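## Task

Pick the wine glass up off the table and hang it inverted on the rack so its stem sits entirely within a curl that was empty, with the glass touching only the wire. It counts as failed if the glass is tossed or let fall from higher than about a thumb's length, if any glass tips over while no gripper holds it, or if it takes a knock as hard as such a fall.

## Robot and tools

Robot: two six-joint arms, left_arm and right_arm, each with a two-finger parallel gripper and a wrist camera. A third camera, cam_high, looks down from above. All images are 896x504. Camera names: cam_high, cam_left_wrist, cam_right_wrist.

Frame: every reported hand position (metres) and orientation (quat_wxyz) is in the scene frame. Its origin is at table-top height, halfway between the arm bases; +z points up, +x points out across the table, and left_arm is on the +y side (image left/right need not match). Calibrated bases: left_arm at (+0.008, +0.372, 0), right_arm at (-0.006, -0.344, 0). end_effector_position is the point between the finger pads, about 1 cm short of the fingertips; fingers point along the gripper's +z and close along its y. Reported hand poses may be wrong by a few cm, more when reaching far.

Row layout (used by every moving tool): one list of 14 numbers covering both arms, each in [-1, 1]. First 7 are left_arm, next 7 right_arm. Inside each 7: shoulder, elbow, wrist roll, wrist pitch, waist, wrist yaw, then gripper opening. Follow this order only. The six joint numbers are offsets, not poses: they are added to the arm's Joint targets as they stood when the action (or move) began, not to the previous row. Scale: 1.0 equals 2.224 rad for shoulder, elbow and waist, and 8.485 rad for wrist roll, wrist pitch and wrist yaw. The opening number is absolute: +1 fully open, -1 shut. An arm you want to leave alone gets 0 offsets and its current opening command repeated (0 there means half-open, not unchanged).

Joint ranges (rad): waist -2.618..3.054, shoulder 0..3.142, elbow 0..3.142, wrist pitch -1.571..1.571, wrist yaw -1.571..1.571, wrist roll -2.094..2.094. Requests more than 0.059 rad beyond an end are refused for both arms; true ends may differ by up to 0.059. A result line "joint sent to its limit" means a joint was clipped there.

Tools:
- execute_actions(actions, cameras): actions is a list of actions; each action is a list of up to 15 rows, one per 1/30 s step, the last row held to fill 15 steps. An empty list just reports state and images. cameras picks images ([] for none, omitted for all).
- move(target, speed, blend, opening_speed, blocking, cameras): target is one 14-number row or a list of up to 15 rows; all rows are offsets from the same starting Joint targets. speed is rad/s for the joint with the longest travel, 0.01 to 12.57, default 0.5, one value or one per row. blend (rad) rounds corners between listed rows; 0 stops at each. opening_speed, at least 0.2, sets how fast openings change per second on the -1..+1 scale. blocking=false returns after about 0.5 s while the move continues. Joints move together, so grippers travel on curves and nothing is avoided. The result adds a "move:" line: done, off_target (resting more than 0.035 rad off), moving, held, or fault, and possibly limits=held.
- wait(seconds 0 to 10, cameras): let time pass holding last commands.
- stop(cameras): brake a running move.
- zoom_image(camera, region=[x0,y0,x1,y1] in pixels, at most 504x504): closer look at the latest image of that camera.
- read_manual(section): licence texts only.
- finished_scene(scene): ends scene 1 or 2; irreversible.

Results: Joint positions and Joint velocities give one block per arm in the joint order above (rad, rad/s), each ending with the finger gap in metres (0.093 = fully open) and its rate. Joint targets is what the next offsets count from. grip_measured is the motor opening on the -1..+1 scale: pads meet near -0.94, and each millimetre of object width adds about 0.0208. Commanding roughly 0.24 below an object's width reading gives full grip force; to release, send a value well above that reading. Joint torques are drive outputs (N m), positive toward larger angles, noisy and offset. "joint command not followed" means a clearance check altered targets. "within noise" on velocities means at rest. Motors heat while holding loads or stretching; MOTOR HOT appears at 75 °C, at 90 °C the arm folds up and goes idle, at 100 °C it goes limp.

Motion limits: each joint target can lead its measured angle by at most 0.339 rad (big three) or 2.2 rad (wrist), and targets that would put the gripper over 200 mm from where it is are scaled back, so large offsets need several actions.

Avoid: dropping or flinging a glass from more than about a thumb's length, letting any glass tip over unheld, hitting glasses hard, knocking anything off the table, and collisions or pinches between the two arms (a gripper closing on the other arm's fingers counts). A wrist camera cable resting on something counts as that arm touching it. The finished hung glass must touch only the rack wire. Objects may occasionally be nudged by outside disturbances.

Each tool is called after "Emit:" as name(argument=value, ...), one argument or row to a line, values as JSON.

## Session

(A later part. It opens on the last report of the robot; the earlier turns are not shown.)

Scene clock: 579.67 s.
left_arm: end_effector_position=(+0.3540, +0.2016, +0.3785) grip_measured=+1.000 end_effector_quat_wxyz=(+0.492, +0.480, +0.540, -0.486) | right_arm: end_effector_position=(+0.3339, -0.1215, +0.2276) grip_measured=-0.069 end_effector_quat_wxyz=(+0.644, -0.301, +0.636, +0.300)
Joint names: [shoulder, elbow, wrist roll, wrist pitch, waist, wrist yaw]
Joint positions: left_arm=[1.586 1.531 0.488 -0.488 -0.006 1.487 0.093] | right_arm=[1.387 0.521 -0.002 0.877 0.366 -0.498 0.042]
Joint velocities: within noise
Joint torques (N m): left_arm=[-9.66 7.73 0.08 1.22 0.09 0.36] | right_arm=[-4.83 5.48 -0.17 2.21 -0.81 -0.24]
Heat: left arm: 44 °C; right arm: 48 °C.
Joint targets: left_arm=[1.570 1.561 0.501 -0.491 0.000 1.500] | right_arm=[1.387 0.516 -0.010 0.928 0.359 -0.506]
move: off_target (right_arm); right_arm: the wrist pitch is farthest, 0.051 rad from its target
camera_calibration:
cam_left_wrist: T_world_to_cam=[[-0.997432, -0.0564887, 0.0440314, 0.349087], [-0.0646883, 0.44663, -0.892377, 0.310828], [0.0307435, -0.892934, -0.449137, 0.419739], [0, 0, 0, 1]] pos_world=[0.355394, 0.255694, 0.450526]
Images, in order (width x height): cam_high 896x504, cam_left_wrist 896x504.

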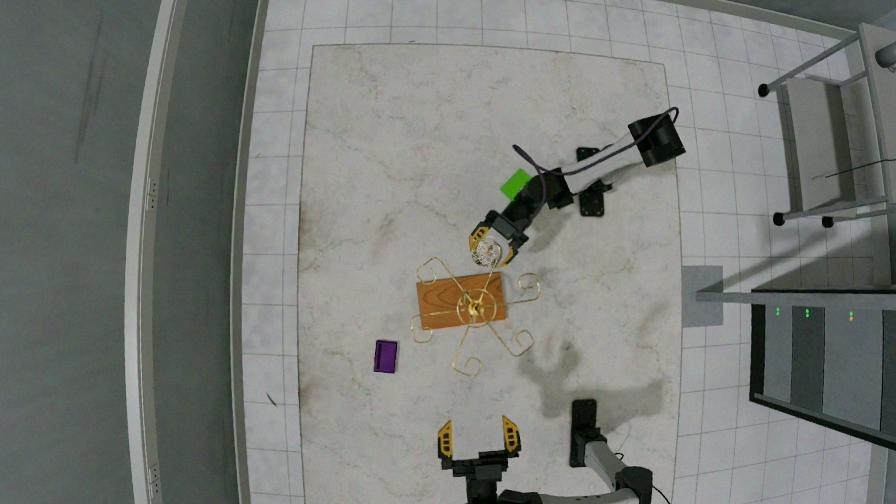

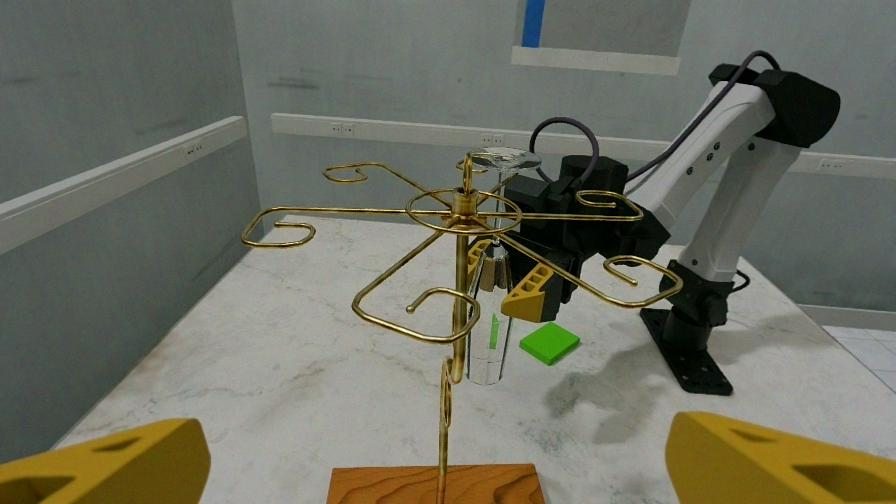

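Emit:
move(
  target=[
    [0, 0, 0, 0, 0, 0, 1, 0, -0.0036, 0, 0, 0, 0, -0.25],
    [0, 0, 0, 0, 0, 0, 1, 0, -0.0036, 0, 0, 0, 0, 1],
  ],
  speed=0.03,
  opening_speed=0.6,
  cameras=["cam_left_wrist", "cam_right_wrist", "cam_high"],
)

Emit:
zoom_image(
  camera="cam_left_wrist",
  region=[400, 90, 600, 230],
)

Emit:
zoom_image(
  camera="cam_high",
  region=[463, 228, 513, 278],
)

Scene clock: 600.93 s.
left_arm: end_effector_position=(+0.3540, +0.2016, +0.3785) grip_measured=+1.000 end_effector_quat_wxyz=(+0.492, +0.480, +0.540, -0.486) | right_arm: end_effector_position=(+0.3328, -0.1219, +0.2314) grip_measured=+0.999 end_effector_quat_wxyz=(+0.652, -0.302, +0.627, +0.300)
Joint names: [shoulder, elbow, wrist roll, wrist pitch, waist, wrist yaw]
Joint positions: left_arm=[1.586 1.531 0.488 -0.488 -0.006 1.487 0.093] | right_arm=[1.387 0.514 -0.002 0.907 0.366 -0.498 0.093]
Joint velocities: within noise
Joint torques (N m): left_arm=[-9.46 7.99 0.07 1.22 0.24 0.4] | right_arm=[-4.75 5.26 -0.18 1.89 -0.81 -0.24]
Heat: left arm: 45 °C; right arm: 48 °C.
Joint targets: left_arm=[1.570 1.561 0.501 -0.491 0.000 1.500] | right_arm=[1.387 0.508 -0.010 0.928 0.359 -0.506]
move: done; target 2's new numbers were sent with right_arm's wrist pitch 0.048 rad from that target
camera_calibration:
cam_left_wrist: T_world_to_cam=[[-0.997432, -0.0564887, 0.0440314, 0.349087], [-0.0646883, 0.44663, -0.892377, 0.310828], [0.0307435, -0.892934, -0.449137, 0.419739], [0, 0, 0, 1]] pos_world=[0.355394, 0.255694, 0.450526]
cam_right_wrist: T_world_to_cam=[[0.76399, -0.644879, -0.0212221, -0.326371], [-0.259744, -0.277279, -0.925013, 0.306921], [0.590637, 0.712213, -0.379342, 0.0558671], [0, 0, 0, 1]] pos_world=[0.296068, -0.165156, 0.298172]

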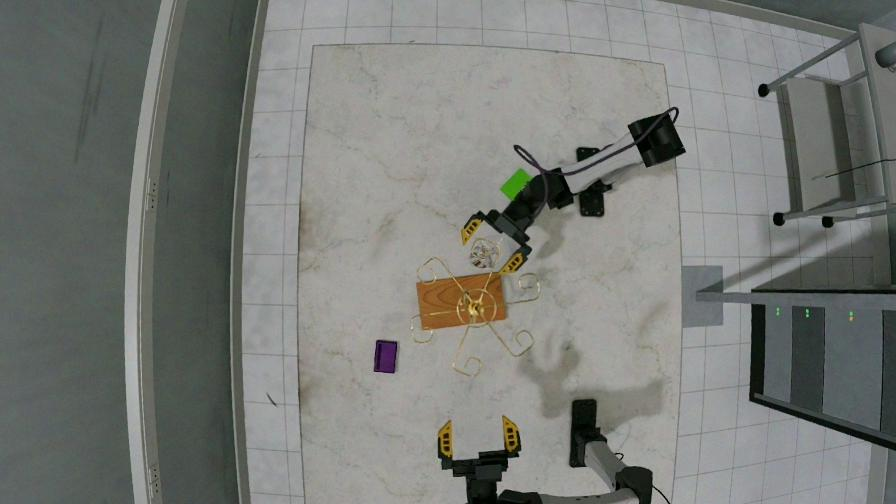

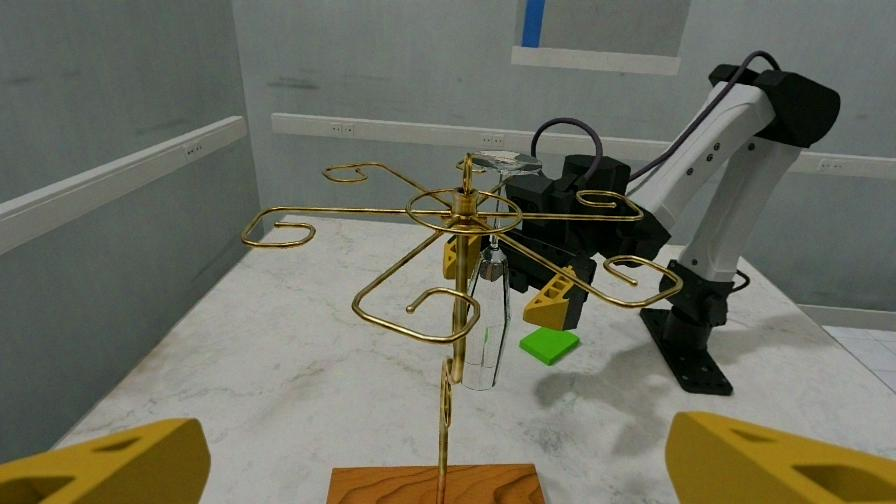

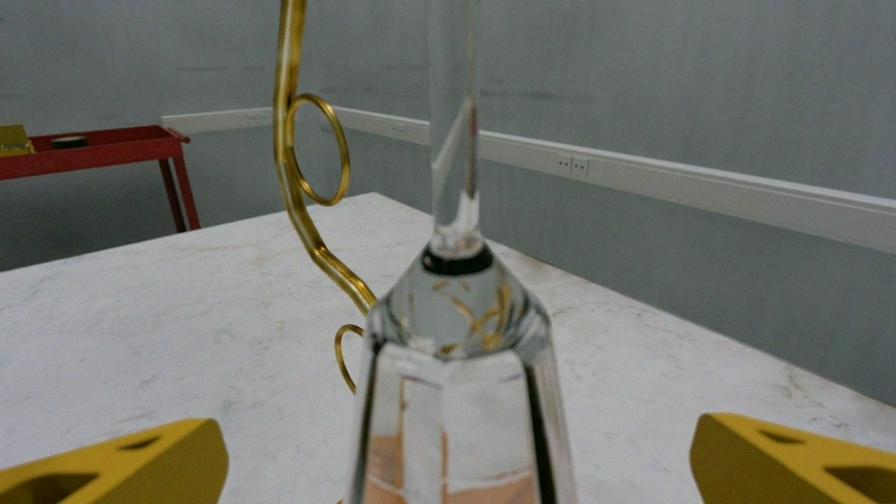

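Scaled by 2.520 from the camera's 896x504 image, which has a finer 1280x720 frame.

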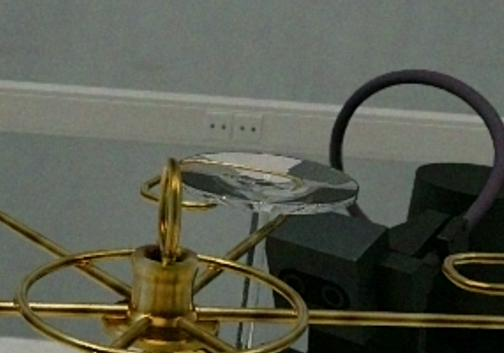

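Scaled by 10.080 from the camera's 896x504 image, which has a finer 1280x720 frame.

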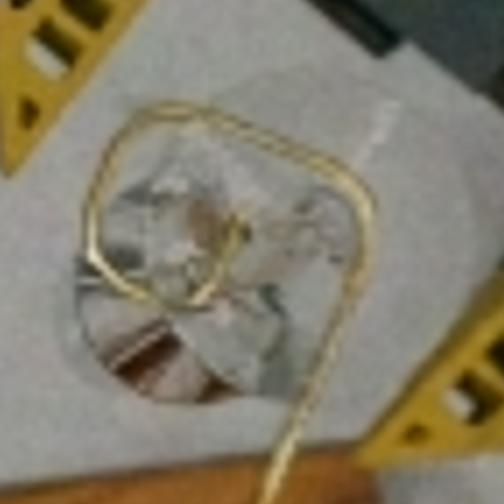

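Emit:
move(
  target=[
    [0, 0, 0, 0, 0, 0, 1, -0.0112, 0, 0, -0.0018, 0, 0, 1],
    [0, 0, 0, 0, 0, 0, 1, -0.1262, -0.0706, 0, -0.0128, -0.0641, -0.0178, 1],
    [0, 0, 0, 0, 0, 0, 1, -0.1905, -0.0974, 0, -0.0226, -0.1106, -0.0299, 1],
  ],
  speed=[0.15, 0.2, 0.3],
  blend=[0, 0.03, 0],
  cameras=["cam_left_wrist", "cam_right_wrist", "cam_high"],
)

Emit:
zoom_image(
  camera="cam_left_wrist",
  region=[400, 90, 600, 400],
)

Emit:
zoom_image(
  camera="cam_high",
  region=[463, 228, 513, 278],
)

Scene clock: 650.20 s.
left_arm: end_effector_position=(+0.3540, +0.2016, +0.3785) grip_measured=+1.000 end_effector_quat_wxyz=(+0.492, +0.480, +0.540, -0.486) | right_arm: end_effector_position=(+0.2734, -0.1905, +0.2421) grip_measured=+0.999 end_effector_quat_wxyz=(+0.665, -0.311, +0.612, +0.294)
Joint names: [shoulder, elbow, wrist roll, wrist pitch, waist, wrist yaw]
Joint positions: left_arm=[1.586 1.531 0.488 -0.488 -0.006 1.487 0.093] | right_arm=[0.972 0.303 -0.002 0.747 0.12 -0.75 0.093]
Joint velocities: within noise
Joint torques (N m): left_arm=[-9.43 7.8 0.09 1.23 -0.02 0.43] | right_arm=[-2.7 5.23 -0.18 1.48 -0.7 -0.23]
Heat: left arm: 45 °C; right arm: 46 °C.
Joint targets: left_arm=[1.570 1.561 0.501 -0.491 0.000 1.500] | right_arm=[0.964 0.291 -0.010 0.736 0.113 -0.759]
move: done
camera_calibration:
cam_left_wrist: T_world_to_cam=[[-0.997432, -0.0564887, 0.0440314, 0.349087], [-0.0646883, 0.44663, -0.892377, 0.310828], [0.0307435, -0.892934, -0.449137, 0.419739], [0, 0, 0, 1]] pos_world=[0.355394, 0.255694, 0.450526]
cam_right_wrist: T_world_to_cam=[[0.767577, -0.640773, 0.0153502, -0.334034], [-0.215746, -0.280843, -0.93519, 0.272157], [0.603556, 0.714518, -0.353813, 0.134555], [0, 0, 0, 1]] pos_world=[0.233902, -0.233749, 0.307253]

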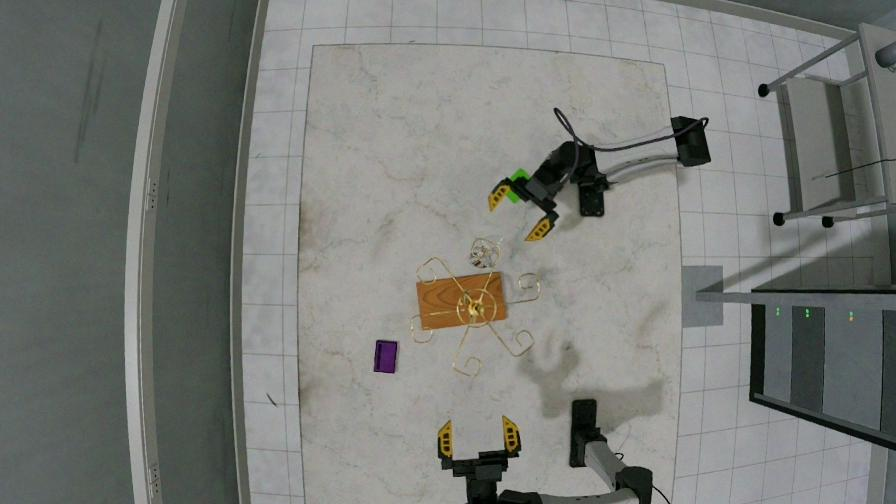

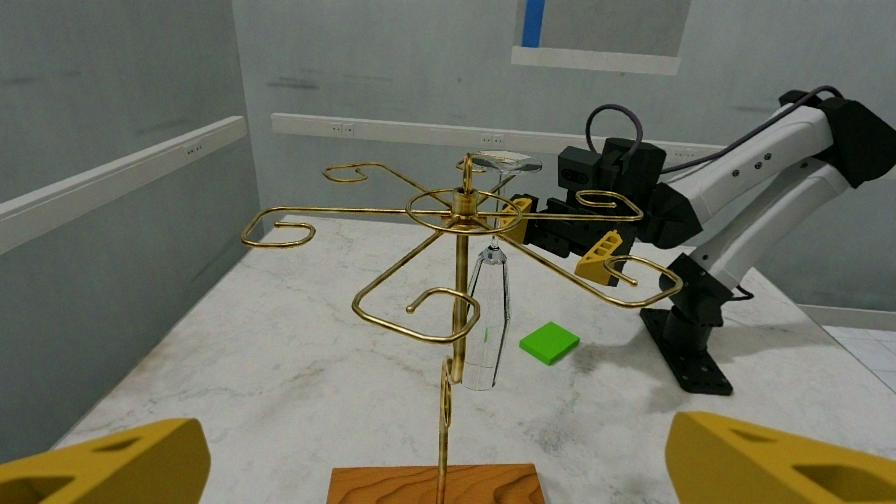

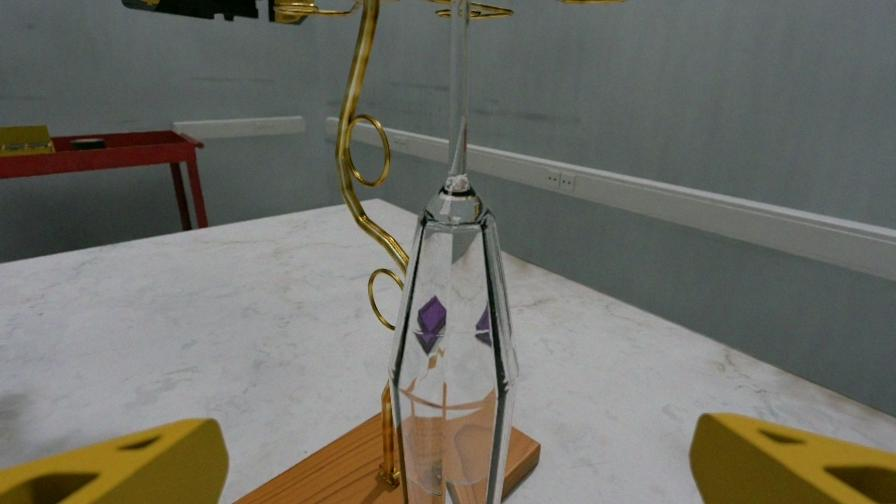

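Scaled by 1.626 from the camera's 896x504 image, which has a finer 1280x720 frame.

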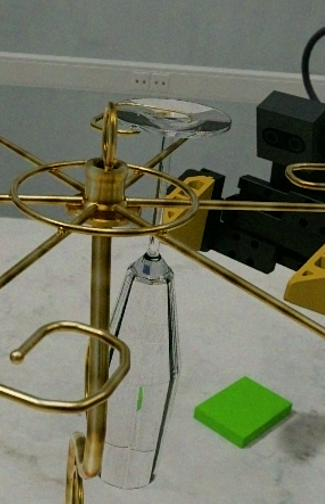

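Scaled by 10.080 from the camera's 896x504 image, which has a finer 1280x720 frame.

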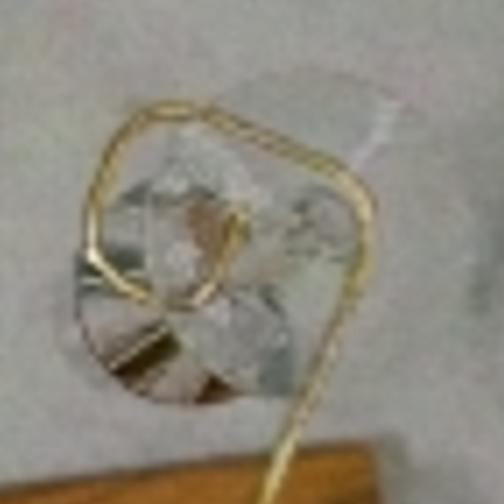

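Emit:
finished_scene(
  scene=2,
)

The scene is finished: the task was done.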